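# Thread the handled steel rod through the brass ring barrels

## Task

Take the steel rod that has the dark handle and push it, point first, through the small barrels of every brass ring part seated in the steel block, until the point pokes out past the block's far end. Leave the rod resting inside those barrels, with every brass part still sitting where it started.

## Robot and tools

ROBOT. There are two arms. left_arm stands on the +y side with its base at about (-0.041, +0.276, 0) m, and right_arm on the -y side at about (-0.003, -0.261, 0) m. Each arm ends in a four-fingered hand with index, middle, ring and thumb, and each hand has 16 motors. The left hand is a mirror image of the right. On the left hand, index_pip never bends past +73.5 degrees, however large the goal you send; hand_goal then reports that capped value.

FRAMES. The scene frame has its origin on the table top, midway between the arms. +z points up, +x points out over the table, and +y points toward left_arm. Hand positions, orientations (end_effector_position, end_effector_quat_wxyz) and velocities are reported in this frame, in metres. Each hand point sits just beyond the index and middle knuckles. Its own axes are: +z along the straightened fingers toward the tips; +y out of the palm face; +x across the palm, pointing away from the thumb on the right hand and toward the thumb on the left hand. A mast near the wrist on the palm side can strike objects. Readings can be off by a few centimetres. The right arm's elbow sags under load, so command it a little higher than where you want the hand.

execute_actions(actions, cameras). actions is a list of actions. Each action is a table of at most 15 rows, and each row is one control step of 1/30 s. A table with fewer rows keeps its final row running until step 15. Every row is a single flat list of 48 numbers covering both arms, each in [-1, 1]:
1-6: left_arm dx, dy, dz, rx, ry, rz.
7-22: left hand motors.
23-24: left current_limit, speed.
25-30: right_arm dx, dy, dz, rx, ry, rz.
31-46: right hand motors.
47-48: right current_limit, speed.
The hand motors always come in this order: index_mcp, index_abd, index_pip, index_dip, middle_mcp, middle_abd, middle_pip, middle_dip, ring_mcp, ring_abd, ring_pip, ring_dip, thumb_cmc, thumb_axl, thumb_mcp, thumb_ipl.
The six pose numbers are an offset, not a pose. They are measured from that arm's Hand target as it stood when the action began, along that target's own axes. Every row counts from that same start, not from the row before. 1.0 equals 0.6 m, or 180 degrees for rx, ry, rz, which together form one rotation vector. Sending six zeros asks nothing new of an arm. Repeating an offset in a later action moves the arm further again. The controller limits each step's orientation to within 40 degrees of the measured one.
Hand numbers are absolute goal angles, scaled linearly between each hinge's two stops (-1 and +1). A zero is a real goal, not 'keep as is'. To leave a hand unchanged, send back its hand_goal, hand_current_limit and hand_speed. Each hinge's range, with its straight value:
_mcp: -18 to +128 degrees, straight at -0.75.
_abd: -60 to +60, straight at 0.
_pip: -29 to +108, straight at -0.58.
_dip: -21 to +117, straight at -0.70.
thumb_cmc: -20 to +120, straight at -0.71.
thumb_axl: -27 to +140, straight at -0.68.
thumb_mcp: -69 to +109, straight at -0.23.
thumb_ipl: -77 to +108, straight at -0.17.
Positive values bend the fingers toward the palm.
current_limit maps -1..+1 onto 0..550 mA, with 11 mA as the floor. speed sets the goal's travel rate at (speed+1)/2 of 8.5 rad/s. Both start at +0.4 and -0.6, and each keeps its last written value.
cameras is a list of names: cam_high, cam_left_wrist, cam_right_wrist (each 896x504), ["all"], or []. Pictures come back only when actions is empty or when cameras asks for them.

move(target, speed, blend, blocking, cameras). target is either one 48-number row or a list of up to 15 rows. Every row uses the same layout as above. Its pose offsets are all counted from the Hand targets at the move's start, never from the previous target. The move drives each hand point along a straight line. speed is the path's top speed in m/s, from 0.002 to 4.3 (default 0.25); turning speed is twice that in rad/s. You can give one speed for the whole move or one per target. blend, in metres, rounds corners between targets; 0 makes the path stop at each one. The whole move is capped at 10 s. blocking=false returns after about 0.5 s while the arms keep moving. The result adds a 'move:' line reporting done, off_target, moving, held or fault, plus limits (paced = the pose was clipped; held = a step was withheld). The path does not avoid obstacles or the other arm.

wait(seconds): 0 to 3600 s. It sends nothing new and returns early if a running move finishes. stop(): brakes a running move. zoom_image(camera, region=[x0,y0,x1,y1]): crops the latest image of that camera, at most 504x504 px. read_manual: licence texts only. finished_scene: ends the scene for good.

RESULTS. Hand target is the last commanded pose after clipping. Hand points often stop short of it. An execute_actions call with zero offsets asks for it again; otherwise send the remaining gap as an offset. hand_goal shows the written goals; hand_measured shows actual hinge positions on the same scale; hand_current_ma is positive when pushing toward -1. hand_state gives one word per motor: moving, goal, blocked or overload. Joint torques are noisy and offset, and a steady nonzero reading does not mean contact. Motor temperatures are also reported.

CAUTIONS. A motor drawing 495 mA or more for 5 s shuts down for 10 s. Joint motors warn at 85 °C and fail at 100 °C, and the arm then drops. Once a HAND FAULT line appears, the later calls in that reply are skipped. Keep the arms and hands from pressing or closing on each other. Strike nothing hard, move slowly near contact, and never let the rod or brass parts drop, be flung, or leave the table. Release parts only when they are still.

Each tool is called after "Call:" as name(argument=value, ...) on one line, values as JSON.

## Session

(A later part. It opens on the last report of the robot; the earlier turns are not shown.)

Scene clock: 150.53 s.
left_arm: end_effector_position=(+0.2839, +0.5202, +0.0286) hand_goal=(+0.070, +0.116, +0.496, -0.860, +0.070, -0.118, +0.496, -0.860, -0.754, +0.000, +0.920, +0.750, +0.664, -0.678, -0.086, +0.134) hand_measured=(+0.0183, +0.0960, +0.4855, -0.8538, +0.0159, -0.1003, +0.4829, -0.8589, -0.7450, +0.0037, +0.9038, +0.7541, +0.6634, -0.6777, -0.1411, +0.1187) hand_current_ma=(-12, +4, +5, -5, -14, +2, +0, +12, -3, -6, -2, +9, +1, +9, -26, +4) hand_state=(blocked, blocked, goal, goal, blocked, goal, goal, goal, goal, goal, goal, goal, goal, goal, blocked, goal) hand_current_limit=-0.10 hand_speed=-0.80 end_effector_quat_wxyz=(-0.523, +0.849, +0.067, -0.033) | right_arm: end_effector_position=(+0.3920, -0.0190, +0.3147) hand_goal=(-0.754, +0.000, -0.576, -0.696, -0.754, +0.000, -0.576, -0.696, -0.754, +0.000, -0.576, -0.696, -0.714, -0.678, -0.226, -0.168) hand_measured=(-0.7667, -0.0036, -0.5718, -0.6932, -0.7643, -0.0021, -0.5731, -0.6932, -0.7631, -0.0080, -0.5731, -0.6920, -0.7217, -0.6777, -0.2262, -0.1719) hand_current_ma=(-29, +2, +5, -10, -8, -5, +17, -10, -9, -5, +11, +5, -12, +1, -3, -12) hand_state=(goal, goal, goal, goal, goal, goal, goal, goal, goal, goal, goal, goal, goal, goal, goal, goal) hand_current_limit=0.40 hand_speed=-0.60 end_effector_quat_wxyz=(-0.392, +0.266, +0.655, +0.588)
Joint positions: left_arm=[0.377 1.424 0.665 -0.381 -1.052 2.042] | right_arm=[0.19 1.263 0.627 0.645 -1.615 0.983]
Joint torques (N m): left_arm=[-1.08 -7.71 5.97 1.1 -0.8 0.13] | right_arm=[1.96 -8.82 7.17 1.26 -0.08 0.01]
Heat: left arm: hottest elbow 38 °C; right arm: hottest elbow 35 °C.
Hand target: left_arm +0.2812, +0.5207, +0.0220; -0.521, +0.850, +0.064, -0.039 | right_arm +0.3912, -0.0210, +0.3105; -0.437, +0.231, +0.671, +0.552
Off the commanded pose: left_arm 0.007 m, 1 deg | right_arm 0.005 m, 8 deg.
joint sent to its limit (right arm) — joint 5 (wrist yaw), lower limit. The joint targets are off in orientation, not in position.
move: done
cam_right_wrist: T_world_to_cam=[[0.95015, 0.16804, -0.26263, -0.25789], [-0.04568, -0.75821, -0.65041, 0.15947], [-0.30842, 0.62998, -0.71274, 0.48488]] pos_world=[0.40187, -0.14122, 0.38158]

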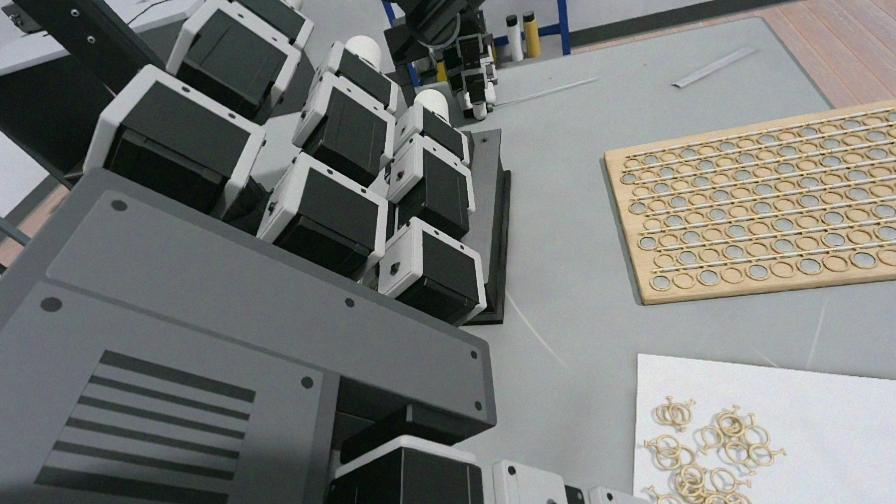

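Call:
move(target=[0,0,0,0,0,0,0.14,0.117,0.496,-0.84,0.14,-0.117,0.496,-0.84,-0.754,0,0.92,0.75,0.664,-0.678,-0.02,0.16,0.1,-0.8,0,0,0,0,0,0,-0.754,0,-0.576,-0.696,-0.754,0,-0.576,-0.696,-0.754,0,-0.576,-0.696,-0.714,-0.678,-0.226,-0.168,0.4,-0.6], cameras=["cam_right_wrist"])

Call:
zoom_image(camera="cam_right_wrist", region=[430, 50, 550, 170])

Scene clock: 151.70 s.
left_arm: end_effector_position=(+0.2839, +0.5202, +0.0286) hand_goal=(+0.140, +0.116, +0.496, -0.840, +0.140, -0.118, +0.496, -0.840, -0.754, +0.000, +0.920, +0.750, +0.664, -0.678, -0.020, +0.160) hand_measured=(+0.0232, +0.0975, +0.4816, -0.8550, +0.0268, -0.0988, +0.4726, -0.8589, -0.7438, +0.0037, +0.9025, +0.7554, +0.6622, -0.6777, -0.1431, +0.1177) hand_current_ma=(-58, +5, -1, +0, -51, +4, -3, +6, -7, -6, -5, +9, -3, +7, -86, -5) hand_state=(blocked, blocked, goal, goal, blocked, goal, blocked, goal, goal, goal, goal, goal, goal, goal, blocked, blocked) hand_current_limit=0.10 hand_speed=-0.80 end_effector_quat_wxyz=(-0.523, +0.849, +0.067, -0.033) | right_arm: end_effector_position=(+0.3920, -0.0190, +0.3147) hand_goal=(-0.754, +0.000, -0.576, -0.696, -0.754, +0.000, -0.576, -0.696, -0.754, +0.000, -0.576, -0.696, -0.714, -0.678, -0.226, -0.168) hand_measured=(-0.7679, -0.0021, -0.5731, -0.6945, -0.7631, -0.0021, -0.5731, -0.6932, -0.7631, -0.0065, -0.5718, -0.6920, -0.7217, -0.6777, -0.2262, -0.1710) hand_current_ma=(-22, +1, +9, +2, -15, -9, +16, -6, -9, -9, +5, +14, -14, -3, +5, +4) hand_state=(goal, goal, goal, goal, goal, goal, goal, goal, goal, goal, goal, goal, goal, goal, goal, goal) hand_current_limit=0.40 hand_speed=-0.60 end_effector_quat_wxyz=(-0.392, +0.266, +0.655, +0.588)
Joint positions: left_arm=[0.377 1.424 0.665 -0.381 -1.052 2.042] | right_arm=[0.19 1.263 0.627 0.645 -1.615 0.983]
Joint torques (N m): left_arm=[-0.73 -7.77 5.7 1.21 -0.83 0.09] | right_arm=[2.49 -8 7.24 1.43 -0.08 -0.04]
Heat: left arm: hottest elbow 38 °C; right arm: hottest elbow 35 °C.
Hand target: left_arm +0.2812, +0.5207, +0.0220; -0.521, +0.850, +0.064, -0.039 | right_arm +0.3912, -0.0210, +0.3105; -0.437, +0.231, +0.671, +0.552
Off the commanded pose: left_arm 0.007 m, 1 deg | right_arm 0.005 m, 8 deg.
joint sent to its limit (right arm) — joint 5 (wrist yaw), lower limit. The joint targets are off in orientation, not in position.
move: done
cam_right_wrist: T_world_to_cam=[[0.95015, 0.16804, -0.26263, -0.25789], [-0.04568, -0.75821, -0.65041, 0.15947], [-0.30842, 0.62998, -0.71274, 0.48488]] pos_world=[0.40187, -0.14122, 0.38158]

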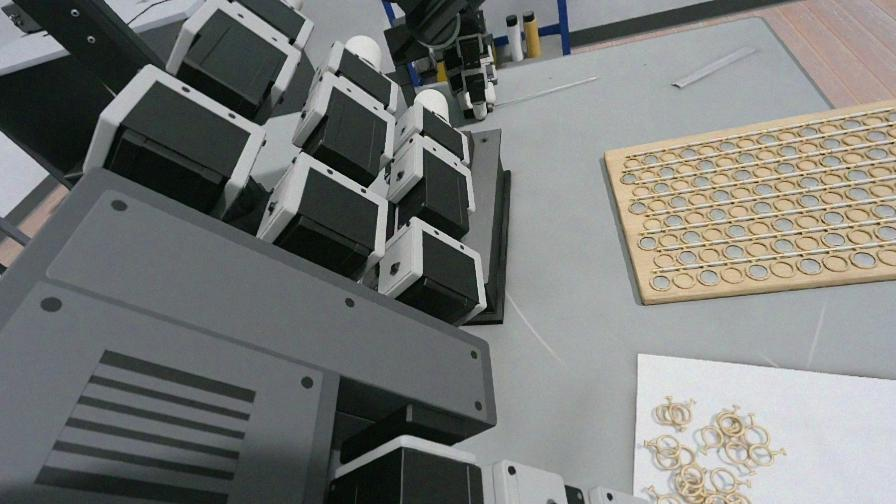

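Scaled by 4.200 from the camera's image (finer frame: 1280x720).

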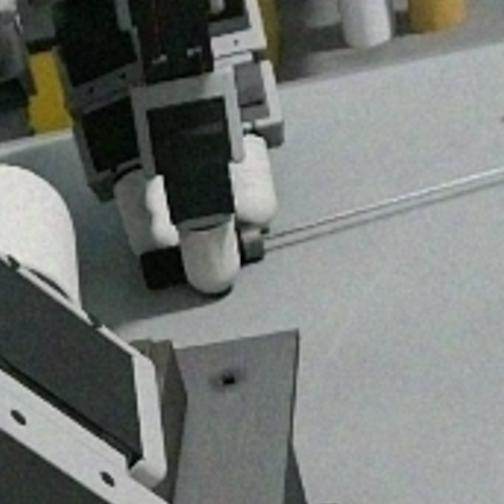

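Call:
move(target=[[0,0,0,0,0,0,0.2,0.117,0.496,-0.84,0.2,-0.117,0.496,-0.84,-0.754,0,0.92,0.75,0.664,-0.678,0.04,0.18,0.2,-0.8,0,0,0,0,0,0,-0.754,0,-0.576,-0.696,-0.754,0,-0.576,-0.696,-0.754,0,-0.576,-0.696,-0.714,-0.678,-0.226,-0.168,0.4,-0.6],[0,-0.0445,-0.0227,0,0,0,0.2,0.117,0.496,-0.84,0.2,-0.117,0.496,-0.84,-0.754,0,0.92,0.75,0.664,-0.678,0.04,0.18,0.2,-0.8,0,0,0,0,0,0,-0.754,0,-0.576,-0.696,-0.754,0,-0.576,-0.696,-0.754,0,-0.576,-0.696,-0.714,-0.678,-0.226,-0.168,0.4,-0.6]], speed=0.04, cameras=["cam_right_wrist"])

Call:
zoom_image(camera="cam_right_wrist", region=[430, 20, 630, 170])

Scene clock: 154.03 s.
left_arm: end_effector_position=(+0.2707, +0.5150, +0.0397) hand_goal=(+0.200, +0.116, +0.496, -0.840, +0.200, -0.118, +0.496, -0.840, -0.754, +0.000, +0.920, +0.750, +0.664, -0.678, +0.040, +0.180) hand_measured=(+0.0316, +0.0946, +0.4585, -0.8576, +0.0449, -0.0959, +0.4547, -0.8601, -0.7450, +0.0037, +0.9012, +0.7541, +0.6584, -0.6788, -0.1441, +0.1168) hand_current_ma=(-97, +4, -6, -1, -90, +4, -2, +8, -9, -5, -3, +7, -1, +7, -152, -18) hand_state=(blocked, blocked, blocked, goal, blocked, blocked, blocked, goal, goal, goal, goal, goal, goal, goal, blocked, blocked) hand_current_limit=0.20 hand_speed=-0.80 end_effector_quat_wxyz=(-0.519, +0.852, +0.058, -0.048) | right_arm: end_effector_position=(+0.3920, -0.0190, +0.3147) hand_goal=(-0.754, +0.000, -0.576, -0.696, -0.754, +0.000, -0.576, -0.696, -0.754, +0.000, -0.576, -0.696, -0.714, -0.678, -0.226, -0.168) hand_measured=(-0.7667, -0.0036, -0.5731, -0.6932, -0.7643, -0.0021, -0.5731, -0.6932, -0.7643, -0.0080, -0.5731, -0.6932, -0.7217, -0.6777, -0.2252, -0.1719) hand_current_ma=(-21, -7, -3, +6, +0, -11, +9, +1, -10, -10, +17, +13, -16, +10, -3, +7) hand_state=(goal, goal, goal, goal, goal, goal, goal, goal, goal, goal, goal, goal, goal, goal, goal, goal) hand_current_limit=0.40 hand_speed=-0.60 end_effector_quat_wxyz=(-0.392, +0.266, +0.655, +0.588)
Joint positions: left_arm=[0.377 1.376 0.665 -0.465 -1.052 2.042] | right_arm=[0.19 1.263 0.627 0.645 -1.615 0.983]
Joint torques (N m): left_arm=[-0.44 -9.11 8.61 0.46 -0.86 0.15] | right_arm=[2.61 -8.41 7.12 1.57 -0.1 -0.01]
Heat: left arm: hottest elbow 38 °C; right arm: hottest elbow 35 °C.
Hand target: left_arm +0.2812, +0.5207, +0.0520; -0.521, +0.850, +0.064, -0.039 | right_arm +0.3912, -0.0210, +0.3105; -0.437, +0.231, +0.671, +0.552
Off the commanded pose: left_arm 0.017 m, 1 deg | right_arm 0.005 m, 8 deg.
joint sent to its limit (right arm) — joint 5 (wrist yaw), lower limit. The joint targets are off in orientation, not in position.
move: off_target (left_arm)
cam_right_wrist: T_world_to_cam=[[0.95015, 0.16804, -0.26263, -0.25789], [-0.04568, -0.75821, -0.65041, 0.15947], [-0.30842, 0.62998, -0.71274, 0.48488]] pos_world=[0.40187, -0.14122, 0.38158]

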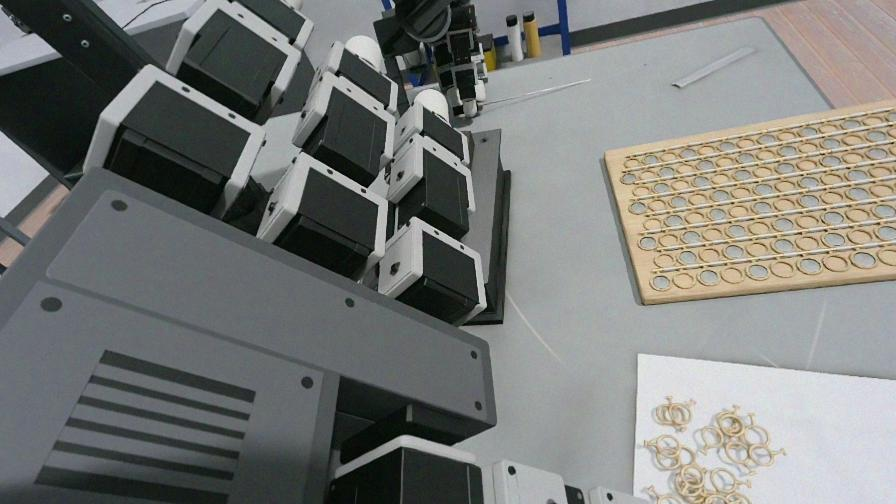

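Scaled by 2.520 from the camera's image (finer frame: 1280x720).

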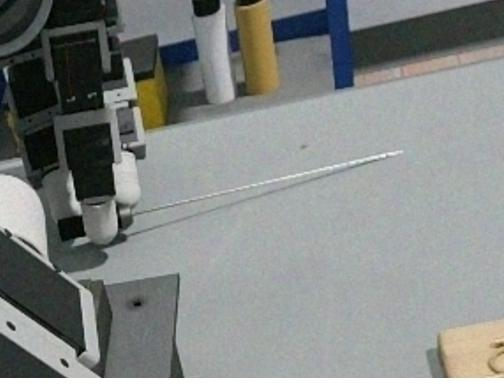

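Call:
move(target=[0,-0.0742,-0.0378,0,0,0,0.2,0.117,0.496,-0.84,0.2,-0.117,0.496,-0.84,-0.754,0,0.92,0.75,0.664,-0.678,0.04,0.18,0.2,-0.8,0,0,0,0,0,0,-0.754,0,-0.576,-0.696,-0.754,0,-0.576,-0.696,-0.754,0,-0.576,-0.696,-0.714,-0.678,-0.226,-0.168,0.4,-0.6], speed=0.06, cameras=["all"])

Call:
zoom_image(camera="cam_right_wrist", region=[430, 20, 630, 170])

Call:
zoom_image(camera="cam_high", region=[580, 220, 700, 340])

Scene clock: 155.97 s.
left_arm: end_effector_position=(+0.2696, +0.5146, +0.0865) hand_goal=(+0.200, +0.116, +0.496, -0.840, +0.200, -0.118, +0.496, -0.840, -0.754, +0.000, +0.920, +0.750, +0.664, -0.678, +0.040, +0.180) hand_measured=(+0.0316, +0.0931, +0.4560, -0.8576, +0.0461, -0.0974, +0.4547, -0.8589, -0.7450, +0.0037, +0.9025, +0.7554, +0.6584, -0.6777, -0.1441, +0.1158) hand_current_ma=(-99, +6, -6, -5, -87, +6, -4, +9, -8, -10, -3, +4, -3, +5, -156, -20) hand_state=(blocked, blocked, blocked, goal, blocked, blocked, blocked, goal, goal, goal, goal, goal, goal, goal, blocked, blocked) hand_current_limit=0.20 hand_speed=-0.80 end_effector_quat_wxyz=(-0.518, +0.852, +0.056, -0.050) | right_arm: end_effector_position=(+0.3920, -0.0190, +0.3147) hand_goal=(-0.754, +0.000, -0.576, -0.696, -0.754, +0.000, -0.576, -0.696, -0.754, +0.000, -0.576, -0.696, -0.714, -0.678, -0.226, -0.168) hand_measured=(-0.7667, -0.0036, -0.5731, -0.6932, -0.7643, -0.0036, -0.5744, -0.6932, -0.7631, -0.0095, -0.5718, -0.6920, -0.7217, -0.6777, -0.2262, -0.1719) hand_current_ma=(-20, +6, +2, -5, -4, -5, +4, -10, +1, +1, +25, +1, -4, +11, +1, -1) hand_state=(goal, goal, goal, goal, goal, goal, goal, goal, goal, goal, goal, goal, goal, goal, goal, goal) hand_current_limit=0.40 hand_speed=-0.60 end_effector_quat_wxyz=(-0.392, +0.266, +0.655, +0.588)
Joint positions: left_arm=[0.377 1.282 0.731 -0.631 -1.052 2.042] | right_arm=[0.19 1.263 0.627 0.645 -1.615 0.983]
Joint torques (N m): left_arm=[-0.56 -9 9.92 0.32 -0.81 0.14] | right_arm=[2.26 -8.53 7.3 1.33 -0.02 -0.06]
Heat: left arm: hottest elbow 38 °C; right arm: hottest elbow 35 °C.
Hand target: left_arm +0.2811, +0.5207, +0.1019; -0.521, +0.850, +0.064, -0.039 | right_arm +0.3912, -0.0210, +0.3105; -0.437, +0.231, +0.671, +0.552
Off the commanded pose: left_arm 0.020 m, 2 deg | right_arm 0.005 m, 8 deg.
joint sent to its limit (right arm) — joint 5 (wrist yaw), lower limit. The joint targets are off in orientation, not in position.
move: off_target (left_arm)
cam_left_wrist: T_world_to_cam=[[-0.81439, 0.2125, 0.54002, 0.03764], [0.46254, -0.32428, 0.82516, -0.08087], [0.35046, 0.92178, 0.1658, -0.45817]] pos_world=[0.22863, 0.38811, 0.12237]
cam_right_wrist: T_world_to_cam=[[0.95015, 0.16804, -0.26263, -0.25789], [-0.04568, -0.75821, -0.65041, 0.15947], [-0.30842, 0.62998, -0.71274, 0.48488]] pos_world=[0.40187, -0.14122, 0.38158]

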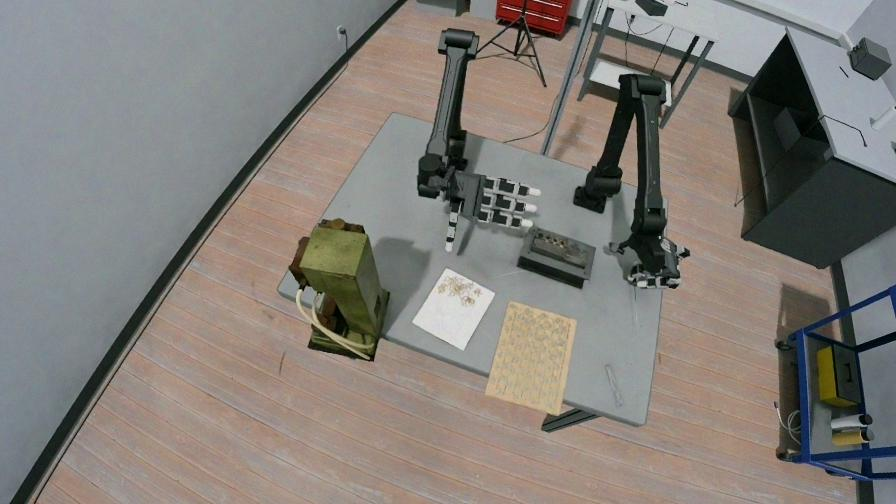

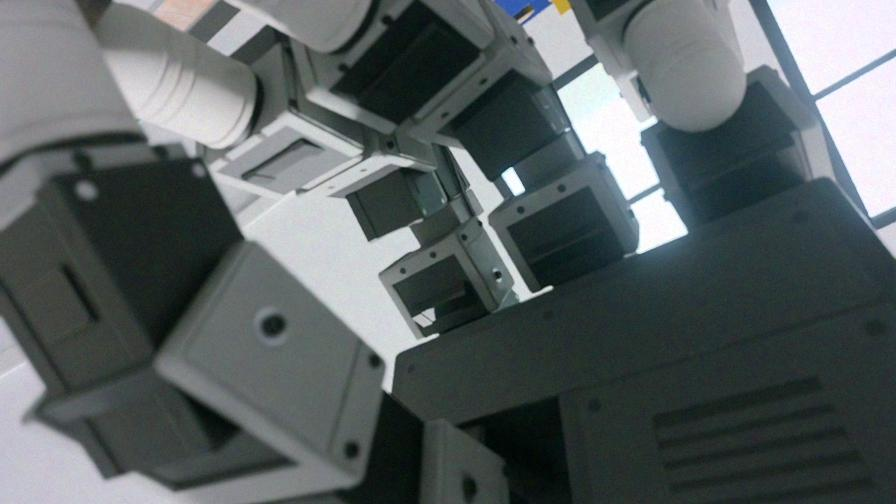

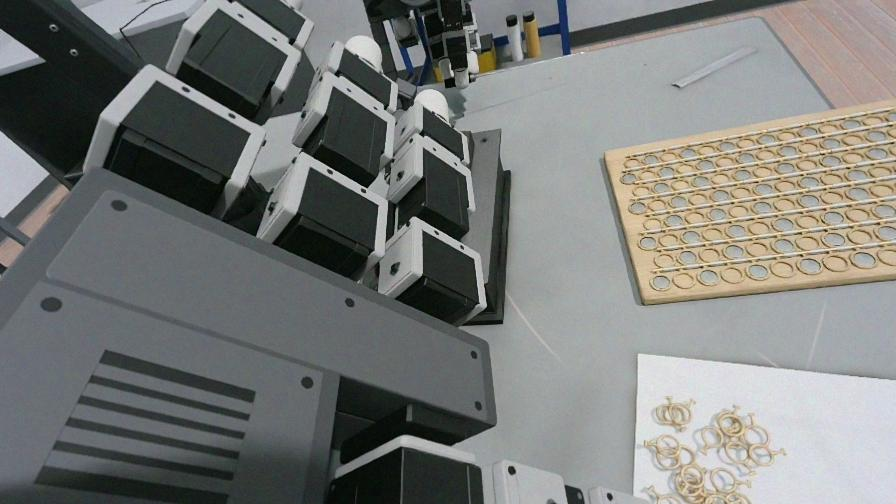

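Scaled by 2.520 from the camera's image (finer frame: 1280x720).

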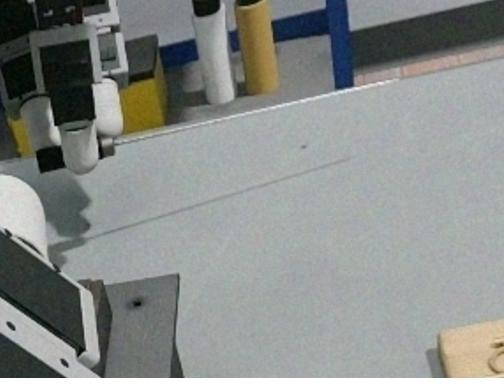

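Scaled by 4.200 from the camera's image (finer frame: 1280x720).

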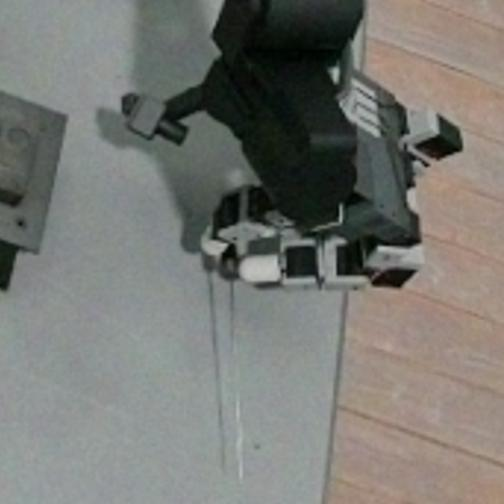

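Call:
move(target=[0,0,0,0,0,0,0.2,0.117,0.496,-0.84,0.2,-0.117,0.496,-0.84,-0.754,0,0.92,0.75,0.664,-0.678,0.04,0.18,0.2,-0.8,0.0313,-0.3645,0.3237,-0.3417,-0.1387,0.0304,-0.754,0,-0.576,-0.696,-0.754,0,-0.576,-0.696,-0.754,0,-0.576,-0.696,-0.714,-0.678,-0.226,-0.168,0.4,-0.6], speed=0.2, cameras=["all"])

Scene clock: 177.17 s.
left_arm: end_effector_position=(+0.2696, +0.5146, +0.0865) hand_goal=(+0.200, +0.116, +0.496, -0.840, +0.200, -0.118, +0.496, -0.840, -0.754, +0.000, +0.920, +0.750, +0.664, -0.678, +0.040, +0.180) hand_measured=(+0.0328, +0.0931, +0.4560, -0.8563, +0.0449, -0.0959, +0.4547, -0.8589, -0.7450, +0.0023, +0.9025, +0.7541, +0.6584, -0.6777, -0.1441, +0.1168) hand_current_ma=(-95, +5, -1, -9, -84, +2, -9, +7, -10, -7, -5, +3, -5, +6, -155, -20) hand_state=(blocked, blocked, blocked, goal, blocked, blocked, blocked, goal, goal, goal, goal, goal, goal, goal, blocked, blocked) hand_current_limit=0.20 hand_speed=-0.80 end_effector_quat_wxyz=(-0.518, +0.852, +0.056, -0.050) | right_arm: end_effector_position=(+0.1464, +0.0875, +0.2009) hand_goal=(-0.754, +0.000, -0.576, -0.696, -0.754, +0.000, -0.576, -0.696, -0.754, +0.000, -0.576, -0.696, -0.714, -0.678, -0.226, -0.168) hand_measured=(-0.7667, -0.0036, -0.5731, -0.6932, -0.7631, -0.0036, -0.5718, -0.6945, -0.7643, -0.0080, -0.5718, -0.6920, -0.7217, -0.6777, -0.2262, -0.1710) hand_current_ma=(-23, -2, +9, -5, -19, -8, +6, -5, -6, -6, -1, +1, -11, -2, -5, -5) hand_state=(goal, goal, goal, goal, goal, goal, goal, goal, goal, goal, goal, goal, goal, goal, goal, goal) hand_current_limit=0.40 hand_speed=-0.60 end_effector_quat_wxyz=(-0.129, +0.562, +0.368, +0.729)
Joint positions: left_arm=[0.377 1.282 0.731 -0.631 -1.052 2.042] | right_arm=[1.722 1.534 0.361 1.337 0.929 1.034]
Joint torques (N m): left_arm=[-0.91 -8.53 9.77 0.5 -0.88 0.16] | right_arm=[2.96 -7.77 6.98 2.74 -0.12 -0.26]
Motor temperatures (°C): left_arm=[30 33 40 24 32 27] | right_arm=[31 26 35 26 25 29]
Heat: left arm: hottest elbow 40 °C; right arm: hottest elbow 35 °C.
Hand target: left_arm +0.2811, +0.5207, +0.1019; -0.521, +0.850, +0.064, -0.039 | right_arm +0.1438, +0.0970, +0.2066; -0.135, +0.559, +0.360, +0.735
Off the commanded pose: left_arm 0.020 m, 2 deg | right_arm 0.011 m, 1 deg.
move: off_target (right_arm)
cam_left_wrist: T_world_to_cam=[[-0.81439, 0.2125, 0.54002, 0.03764], [0.46254, -0.32428, 0.82516, -0.08087], [0.35046, 0.92178, 0.1658, -0.45817]] pos_world=[0.22863, 0.38811, 0.12237]
cam_right_wrist: T_world_to_cam=[[0.62586, -0.64249, -0.44217, 0.08217], [-0.70694, -0.22782, -0.66958, 0.20925], [0.32946, 0.73165, -0.59678, 0.13535]] pos_world=[0.05191, 0.00144, 0.25722]

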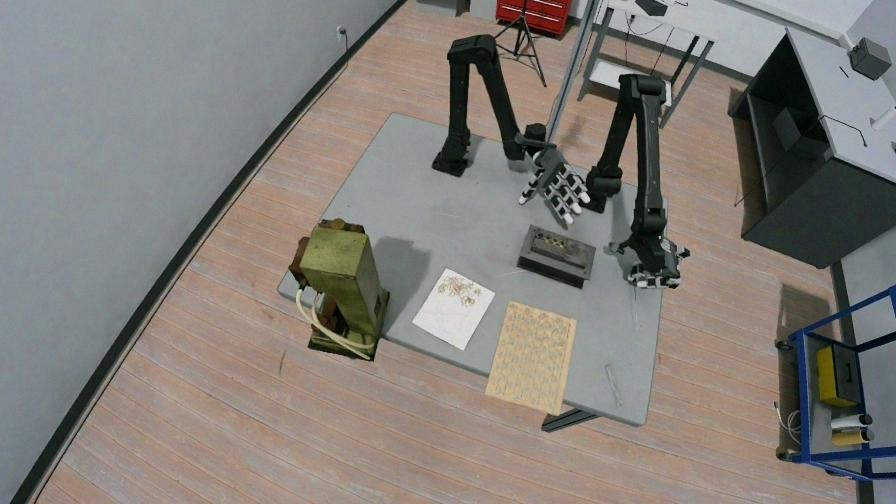

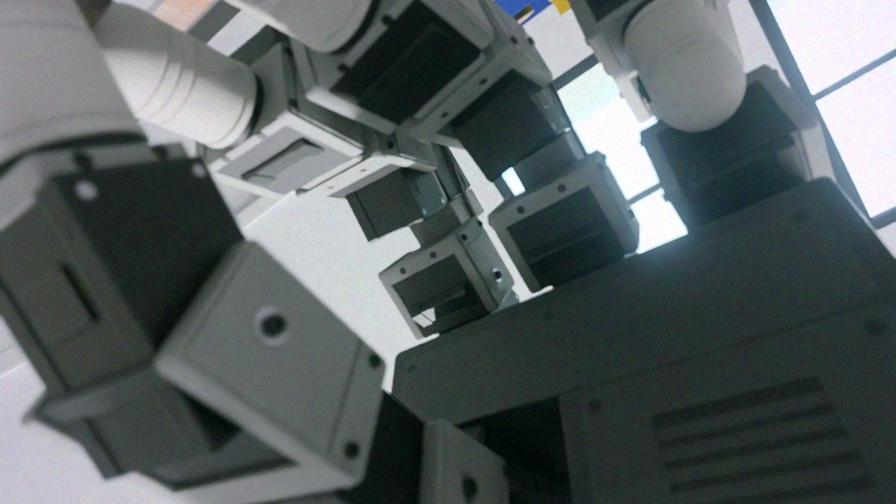

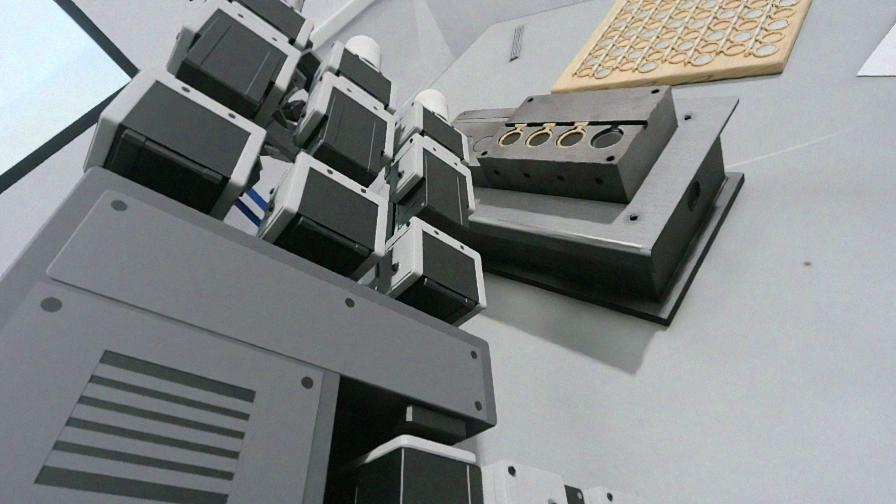

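Call:
zoom_image(camera="cam_right_wrist", region=[470, 70, 700, 220])

Call:
zoom_image(camera="cam_right_wrist", region=[530, 90, 680, 170])

Scaled by 2.191 from the camera's image (finer frame: 1280x720).

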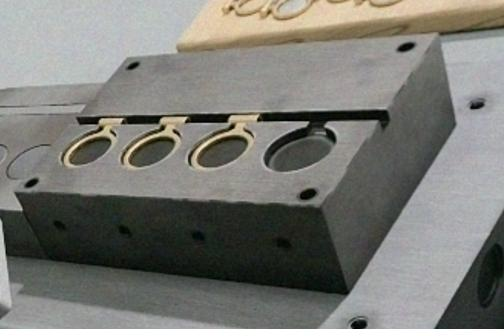

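Scaled by 3.360 from the camera's image (finer frame: 1280x720).

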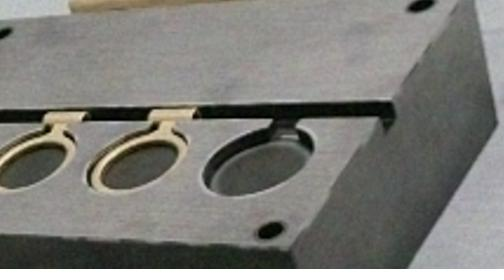

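Call:
move(target=[[0,-0.297,-0.151,0,0,0,0.2,0.117,0.496,-0.84,0.2,-0.117,0.496,-0.84,-0.754,0,0.92,0.75,0.664,-0.678,0.04,0.18,0.2,-0.8,0,0,0,0,0,0,-0.754,0,-0.576,-0.696,-0.754,0,-0.576,-0.696,-0.754,0,-0.576,-0.696,-0.714,-0.678,-0.226,-0.168,0.4,-0.6],[0.1545,-0.084,-0.636,-0.0699,-0.169,-0.1118,0.2,0.117,0.496,-0.84,0.2,-0.117,0.496,-0.84,-0.754,0,0.92,0.75,0.664,-0.678,0.04,0.18,0.2,-0.8,0,0,0,0,0,0,-0.754,0,-0.576,-0.696,-0.754,0,-0.576,-0.696,-0.754,0,-0.576,-0.696,-0.714,-0.678,-0.226,-0.168,0.4,-0.6]], speed=0.15, blend=[0.03, 0], cameras=["cam_high"])

Call:
zoom_image(camera="cam_high", region=[500, 200, 700, 360])

Scene clock: 184.50 s.
left_arm: end_effector_position=(+0.4112, +0.2224, +0.3061) hand_goal=(+0.200, +0.116, +0.496, -0.840, +0.200, -0.118, +0.496, -0.840, -0.754, +0.000, +0.920, +0.750, +0.664, -0.678, +0.040, +0.180) hand_measured=(+0.0304, +0.0946, +0.4560, -0.8576, +0.0461, -0.0959, +0.4534, -0.8601, -0.7450, +0.0037, +0.9025, +0.7541, +0.6572, -0.6777, -0.1441, +0.1168) hand_current_ma=(-104, +3, -4, -4, -89, -1, -10, +4, -7, -11, -4, +9, -2, +5, -157, -21) hand_state=(blocked, blocked, blocked, goal, blocked, blocked, blocked, goal, goal, goal, goal, goal, goal, goal, blocked, blocked) hand_current_limit=0.20 hand_speed=-0.80 end_effector_quat_wxyz=(-0.221, +0.930, +0.272, +0.114) | right_arm: end_effector_position=(+0.1464, +0.0875, +0.2010) hand_goal=(-0.754, +0.000, -0.576, -0.696, -0.754, +0.000, -0.576, -0.696, -0.754, +0.000, -0.576, -0.696, -0.714, -0.678, -0.226, -0.168) hand_measured=(-0.7667, -0.0021, -0.5718, -0.6932, -0.7631, -0.0036, -0.5731, -0.6920, -0.7643, -0.0080, -0.5718, -0.6920, -0.7217, -0.6777, -0.2262, -0.1719) hand_current_ma=(-16, -2, +3, +6, -15, -12, +3, -6, -5, -5, +10, -3, -23, +1, -1, -4) hand_state=(goal, goal, goal, goal, goal, goal, goal, goal, goal, goal, goal, goal, goal, goal, goal, goal) hand_current_limit=0.40 hand_speed=-0.60 end_effector_quat_wxyz=(-0.129, +0.562, +0.368, +0.729)
Joint positions: left_arm=[-0.215 1.34 1.45 -1.695 -0.501 0.783] | right_arm=[1.722 1.534 0.361 1.337 0.929 1.034]
Joint torques (N m): left_arm=[-1.44 -9.7 10.97 0.08 -0.35 -0.2] | right_arm=[2.9 -7.18 6.75 2.96 -0.13 -0.23]
Heat: left arm: hottest elbow 42 °C; right arm: hottest elbow 36 °C.
Hand target: left_arm +0.4198, +0.2206, +0.3200; -0.391, +0.837, +0.347, -0.161 | right_arm +0.1438, +0.0970, +0.2066; -0.135, +0.559, +0.360, +0.735
Off the commanded pose: left_arm 0.016 m, 40 deg | right_arm 0.011 m, 1 deg.
joint sent to its limit (left arm) — joint 4 (wrist pitch), lower limit. The joint targets are off in orientation, not in position.
move: off_target (left_arm); limits=paced

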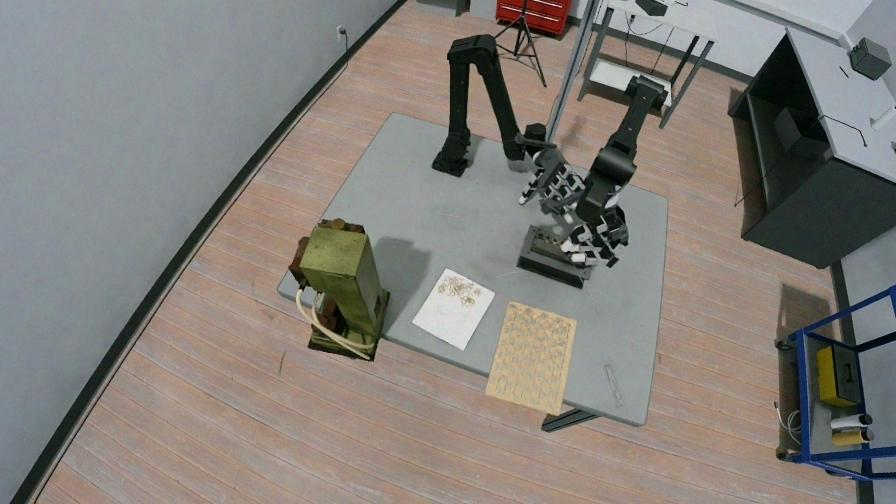

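Scaled by 2.520 from the camera's image (finer frame: 1280x720).

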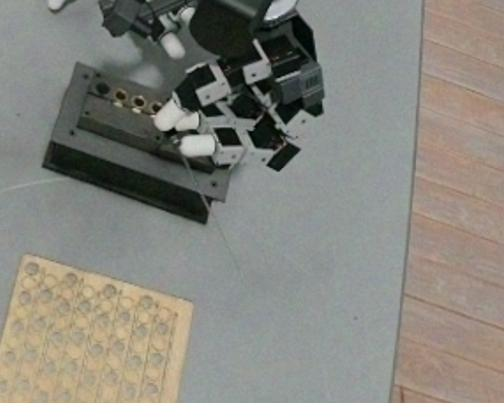

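Call:
move(target=[[-0.248,0.214,-0.0215,-0.2487,-0.04,-0.0757,0.2,0.117,0.496,-0.84,0.2,-0.117,0.496,-0.84,-0.754,0,0.92,0.75,0.664,-0.678,0.04,0.18,0.2,-0.8,0,0,0,0,0,0,-0.754,0,-0.576,-0.696,-0.754,0,-0.576,-0.696,-0.754,0,-0.576,-0.696,-0.714,-0.678,-0.226,-0.168,0.4,-0.6],[-0.6133,0.2902,-0.0345,-0.2373,-0.1168,-0.2231,0.2,0.117,0.496,-0.84,0.2,-0.117,0.496,-0.84,-0.754,0,0.92,0.75,0.664,-0.678,0.04,0.18,0.2,-0.8,0,0,0,0,0,0,-0.754,0,-0.576,-0.696,-0.754,0,-0.576,-0.696,-0.754,0,-0.576,-0.696,-0.714,-0.678,-0.226,-0.168,0.4,-0.6]], speed=0.15, blend=[0.03, 0], cameras=["all"])

Call:
zoom_image(camera="cam_high", region=[450, 150, 650, 300])

Scene clock: 194.93 s.
left_arm: end_effector_position=(+0.2422, -0.1179, +0.1910) hand_goal=(+0.200, +0.116, +0.496, -0.840, +0.200, -0.118, +0.496, -0.840, -0.754, +0.000, +0.920, +0.750, +0.664, -0.678, +0.040, +0.180) hand_measured=(+0.0304, +0.0946, +0.4560, -0.8576, +0.0449, -0.0959, +0.4560, -0.8589, -0.7462, +0.0023, +0.9012, +0.7541, +0.6572, -0.6788, -0.1441, +0.1168) hand_current_ma=(-99, +6, -4, -1, -82, +3, -5, +4, -7, -9, -6, +7, +0, +5, -152, -19) hand_state=(blocked, blocked, blocked, goal, blocked, blocked, blocked, goal, goal, goal, goal, goal, goal, goal, blocked, blocked) hand_current_limit=0.20 hand_speed=-0.80 end_effector_quat_wxyz=(-0.044, +0.716, +0.696, -0.028) | right_arm: end_effector_position=(+0.1464, +0.0875, +0.2010) hand_goal=(-0.754, +0.000, -0.576, -0.696, -0.754, +0.000, -0.576, -0.696, -0.754, +0.000, -0.576, -0.696, -0.714, -0.678, -0.226, -0.168) hand_measured=(-0.7667, -0.0036, -0.5718, -0.6932, -0.7631, -0.0036, -0.5731, -0.6932, -0.7631, -0.0080, -0.5718, -0.6920, -0.7205, -0.6767, -0.2262, -0.1719) hand_current_ma=(-9, -6, +3, -4, +1, -4, +5, +4, -7, -7, +6, +0, -5, -6, +0, -11) hand_state=(goal, goal, goal, goal, goal, goal, goal, goal, goal, goal, goal, goal, goal, goal, goal, goal) hand_current_limit=0.40 hand_speed=-0.60 end_effector_quat_wxyz=(-0.129, +0.562, +0.368, +0.729)
Joint positions: left_arm=[-1.091 1.596 1.44 -1.484 0.08 -1.063] | right_arm=[1.722 1.534 0.361 1.337 0.929 1.034]
Joint torques (N m): left_arm=[-0.79 -13.1 10.65 0.28 -0.29 -0.02] | right_arm=[2.73 -7.71 6.91 2.77 -0.09 -0.23]
Heat: left arm: hottest elbow 43 °C; right arm: hottest elbow 37 °C.
Hand target: left_arm +0.2496, -0.1297, +0.1997; -0.031, +0.712, +0.701, -0.031 | right_arm +0.1438, +0.0970, +0.2066; -0.135, +0.559, +0.360, +0.735
Off the commanded pose: left_arm 0.016 m, 2 deg | right_arm 0.011 m, 1 deg.
move: off_target (left_arm)
cam_left_wrist: T_world_to_cam=[[-0.63794, -0.77004, -0.00839, 0.03941], [-0.47501, 0.3849, 0.79134, -0.04232], [-0.60613, 0.50882, -0.61133, 0.44849]] pos_world=[0.27689, -0.18156, 0.30799]
cam_right_wrist: T_world_to_cam=[[0.62599, -0.64259, -0.44183, 0.08208], [-0.70674, -0.22798, -0.66974, 0.20928], [0.32964, 0.73151, -0.59685, 0.13536]] pos_world=[0.05191, 0.00144, 0.25722]

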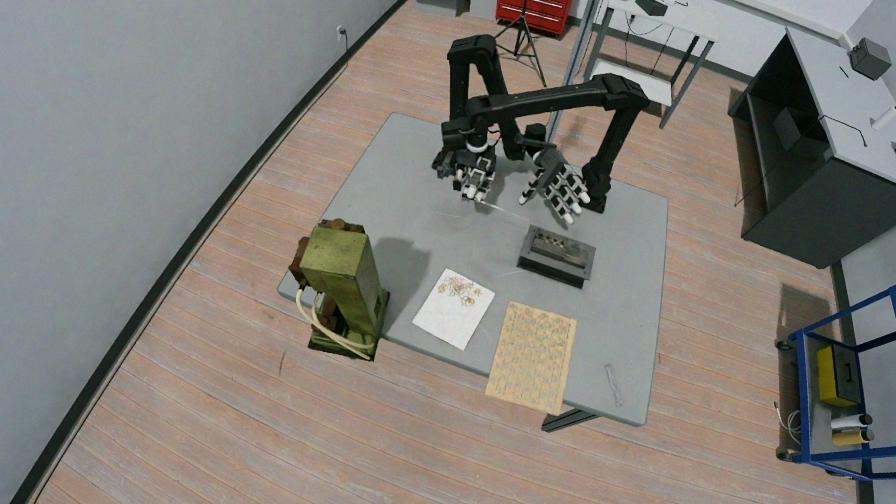

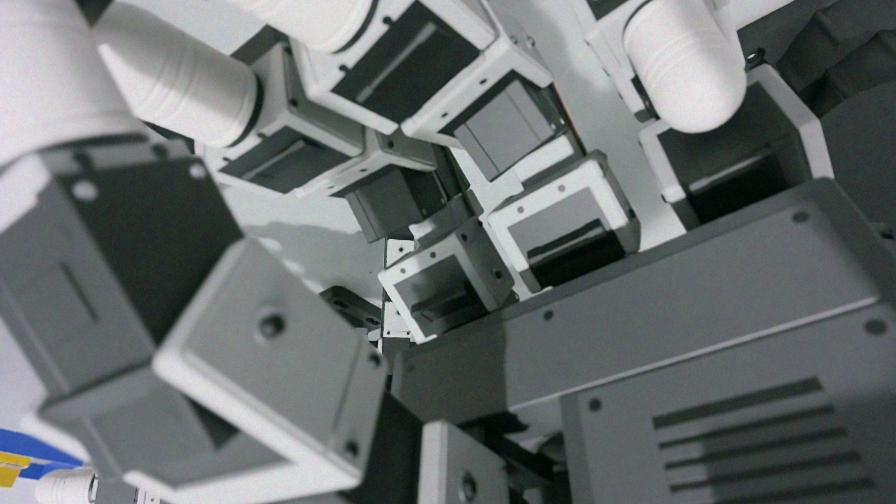

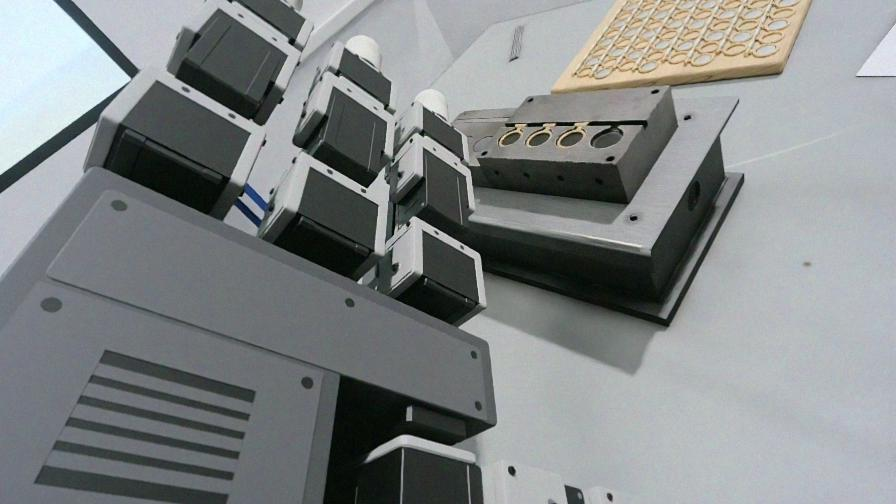

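Scaled by 2.520 from the camera's image (finer frame: 1280x720).

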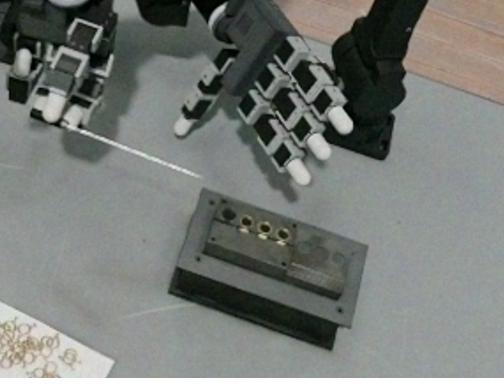

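Call:
move(target=[0.0342,-0.1238,0.1742,0.1389,0,0,0.2,0.117,0.496,-0.84,0.2,-0.117,0.496,-0.84,-0.754,0,0.92,0.75,0.664,-0.678,0.04,0.18,0.2,-0.8,0,0,0,0,0,0,-0.754,0,-0.576,-0.696,-0.754,0,-0.576,-0.696,-0.754,0,-0.576,-0.696,-0.714,-0.678,-0.226,-0.168,0.4,-0.6], speed=0.12, cameras=["all"])

Call:
zoom_image(camera="cam_high", region=[450, 150, 610, 300])

Call:
zoom_image(camera="cam_right_wrist", region=[560, 60, 896, 340])

Scene clock: 198.90 s.
left_arm: end_effector_position=(+0.1654, -0.1118, +0.1095) hand_goal=(+0.200, +0.116, +0.496, -0.840, +0.200, -0.118, +0.496, -0.840, -0.754, +0.000, +0.920, +0.750, +0.664, -0.678, +0.040, +0.180) hand_measured=(+0.0316, +0.0931, +0.4547, -0.8576, +0.0449, -0.0959, +0.4547, -0.8589, -0.7462, +0.0023, +0.9025, +0.7541, +0.6572, -0.6777, -0.1441, +0.1158) hand_current_ma=(-101, +4, -4, -1, -81, +4, -9, +6, -13, -6, -1, +10, +2, +7, -151, -21) hand_state=(blocked, blocked, blocked, goal, blocked, blocked, blocked, goal, goal, goal, goal, goal, goal, goal, blocked, blocked) hand_current_limit=0.20 hand_speed=-0.80 end_effector_quat_wxyz=(-0.173, +0.690, +0.678, -0.183) | right_arm: end_effector_position=(+0.1464, +0.0875, +0.2010) hand_goal=(-0.754, +0.000, -0.576, -0.696, -0.754, +0.000, -0.576, -0.696, -0.754, +0.000, -0.576, -0.696, -0.714, -0.678, -0.226, -0.168) hand_measured=(-0.7667, -0.0051, -0.5731, -0.6932, -0.7643, -0.0036, -0.5731, -0.6932, -0.7643, -0.0080, -0.5718, -0.6920, -0.7217, -0.6767, -0.2262, -0.1719) hand_current_ma=(-21, +18, +5, -2, -8, -9, +10, +11, -9, -5, +10, -1, -10, +4, +1, -9) hand_state=(goal, goal, goal, goal, goal, goal, goal, goal, goal, goal, goal, goal, goal, goal, goal, goal) hand_current_limit=0.40 hand_speed=-0.60 end_effector_quat_wxyz=(-0.129, +0.562, +0.368, +0.729)
Joint positions: left_arm=[-1.079 1.649 1.314 -1.484 0.449 -1.006] | right_arm=[1.722 1.534 0.361 1.337 0.929 1.034]
Joint torques (N m): left_arm=[-0.62 -12.81 6.68 -0.32 0.39 0.17] | right_arm=[3.08 -7.94 6.78 2.88 -0.12 -0.3]
Heat: left arm: hottest elbow 43 °C; right arm: hottest elbow 37 °C.
Hand target: left_arm +0.1669, -0.1081, +0.1020; -0.184, +0.688, +0.678, -0.182 | right_arm +0.1438, +0.0970, +0.2066; -0.135, +0.559, +0.360, +0.735
Off the commanded pose: left_arm 0.008 m, 1 deg | right_arm 0.011 m, 1 deg.
move: done
cam_left_wrist: T_world_to_cam=[[-0.57262, -0.77591, 0.2647, -0.04688], [-0.13189, 0.40586, 0.90437, -0.08343], [-0.80914, 0.48295, -0.33474, 0.34941]] pos_world=[0.24487, -0.17126, 0.20483]
cam_right_wrist: T_world_to_cam=[[0.62599, -0.64259, -0.44183, 0.08208], [-0.70674, -0.22798, -0.66974, 0.20928], [0.32964, 0.73151, -0.59685, 0.13536]] pos_world=[0.05191, 0.00144, 0.25722]

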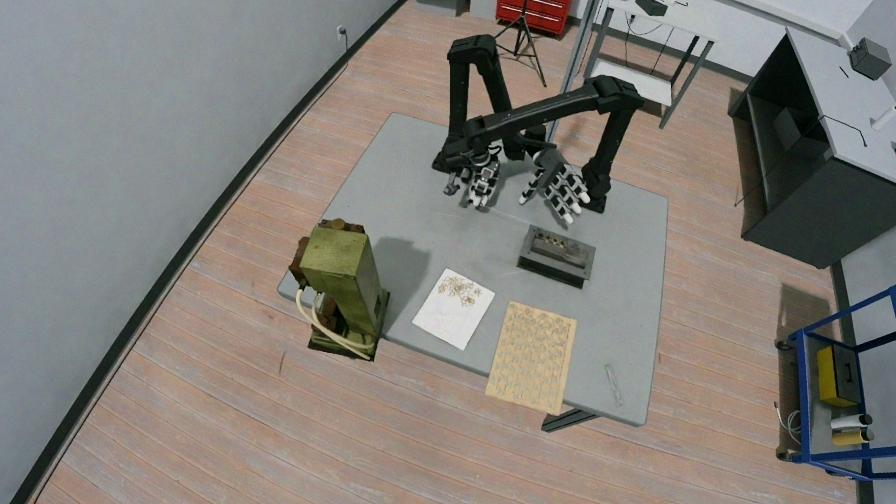

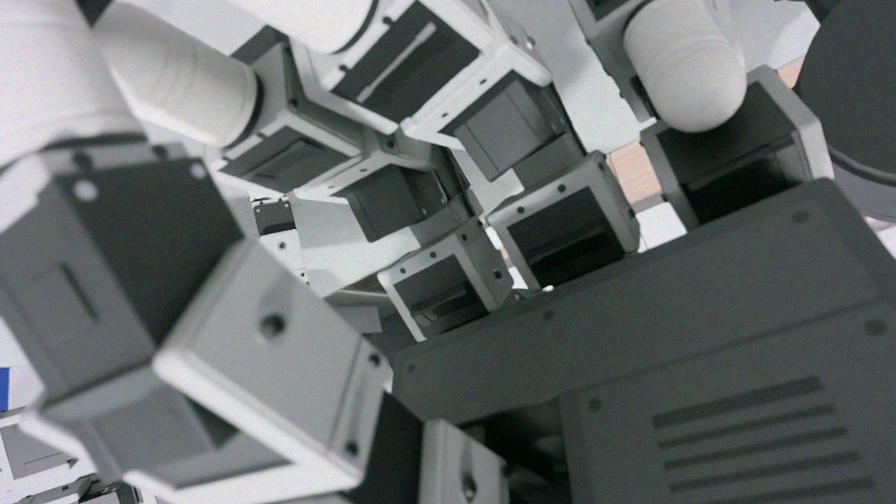

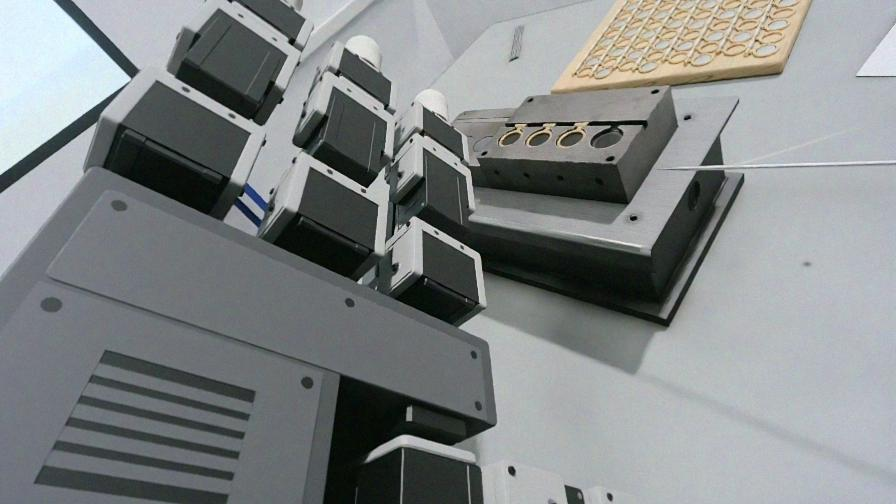

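Scaled by 3.150 from the camera's image (finer frame: 1280x720).

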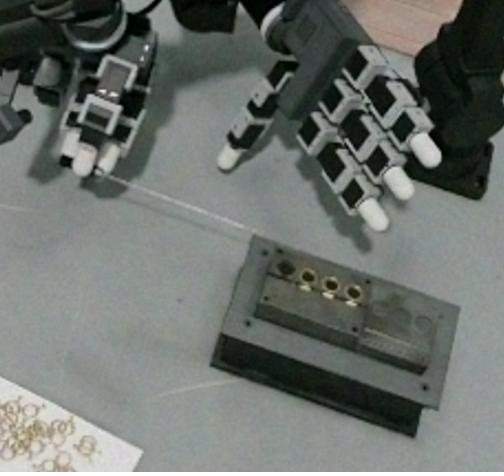

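Scaled by 1.500 from the camera's image (finer frame: 1280x720).

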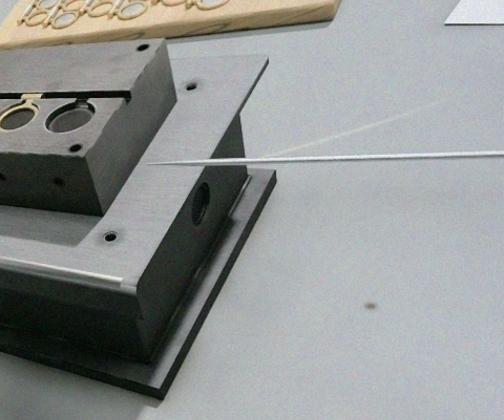

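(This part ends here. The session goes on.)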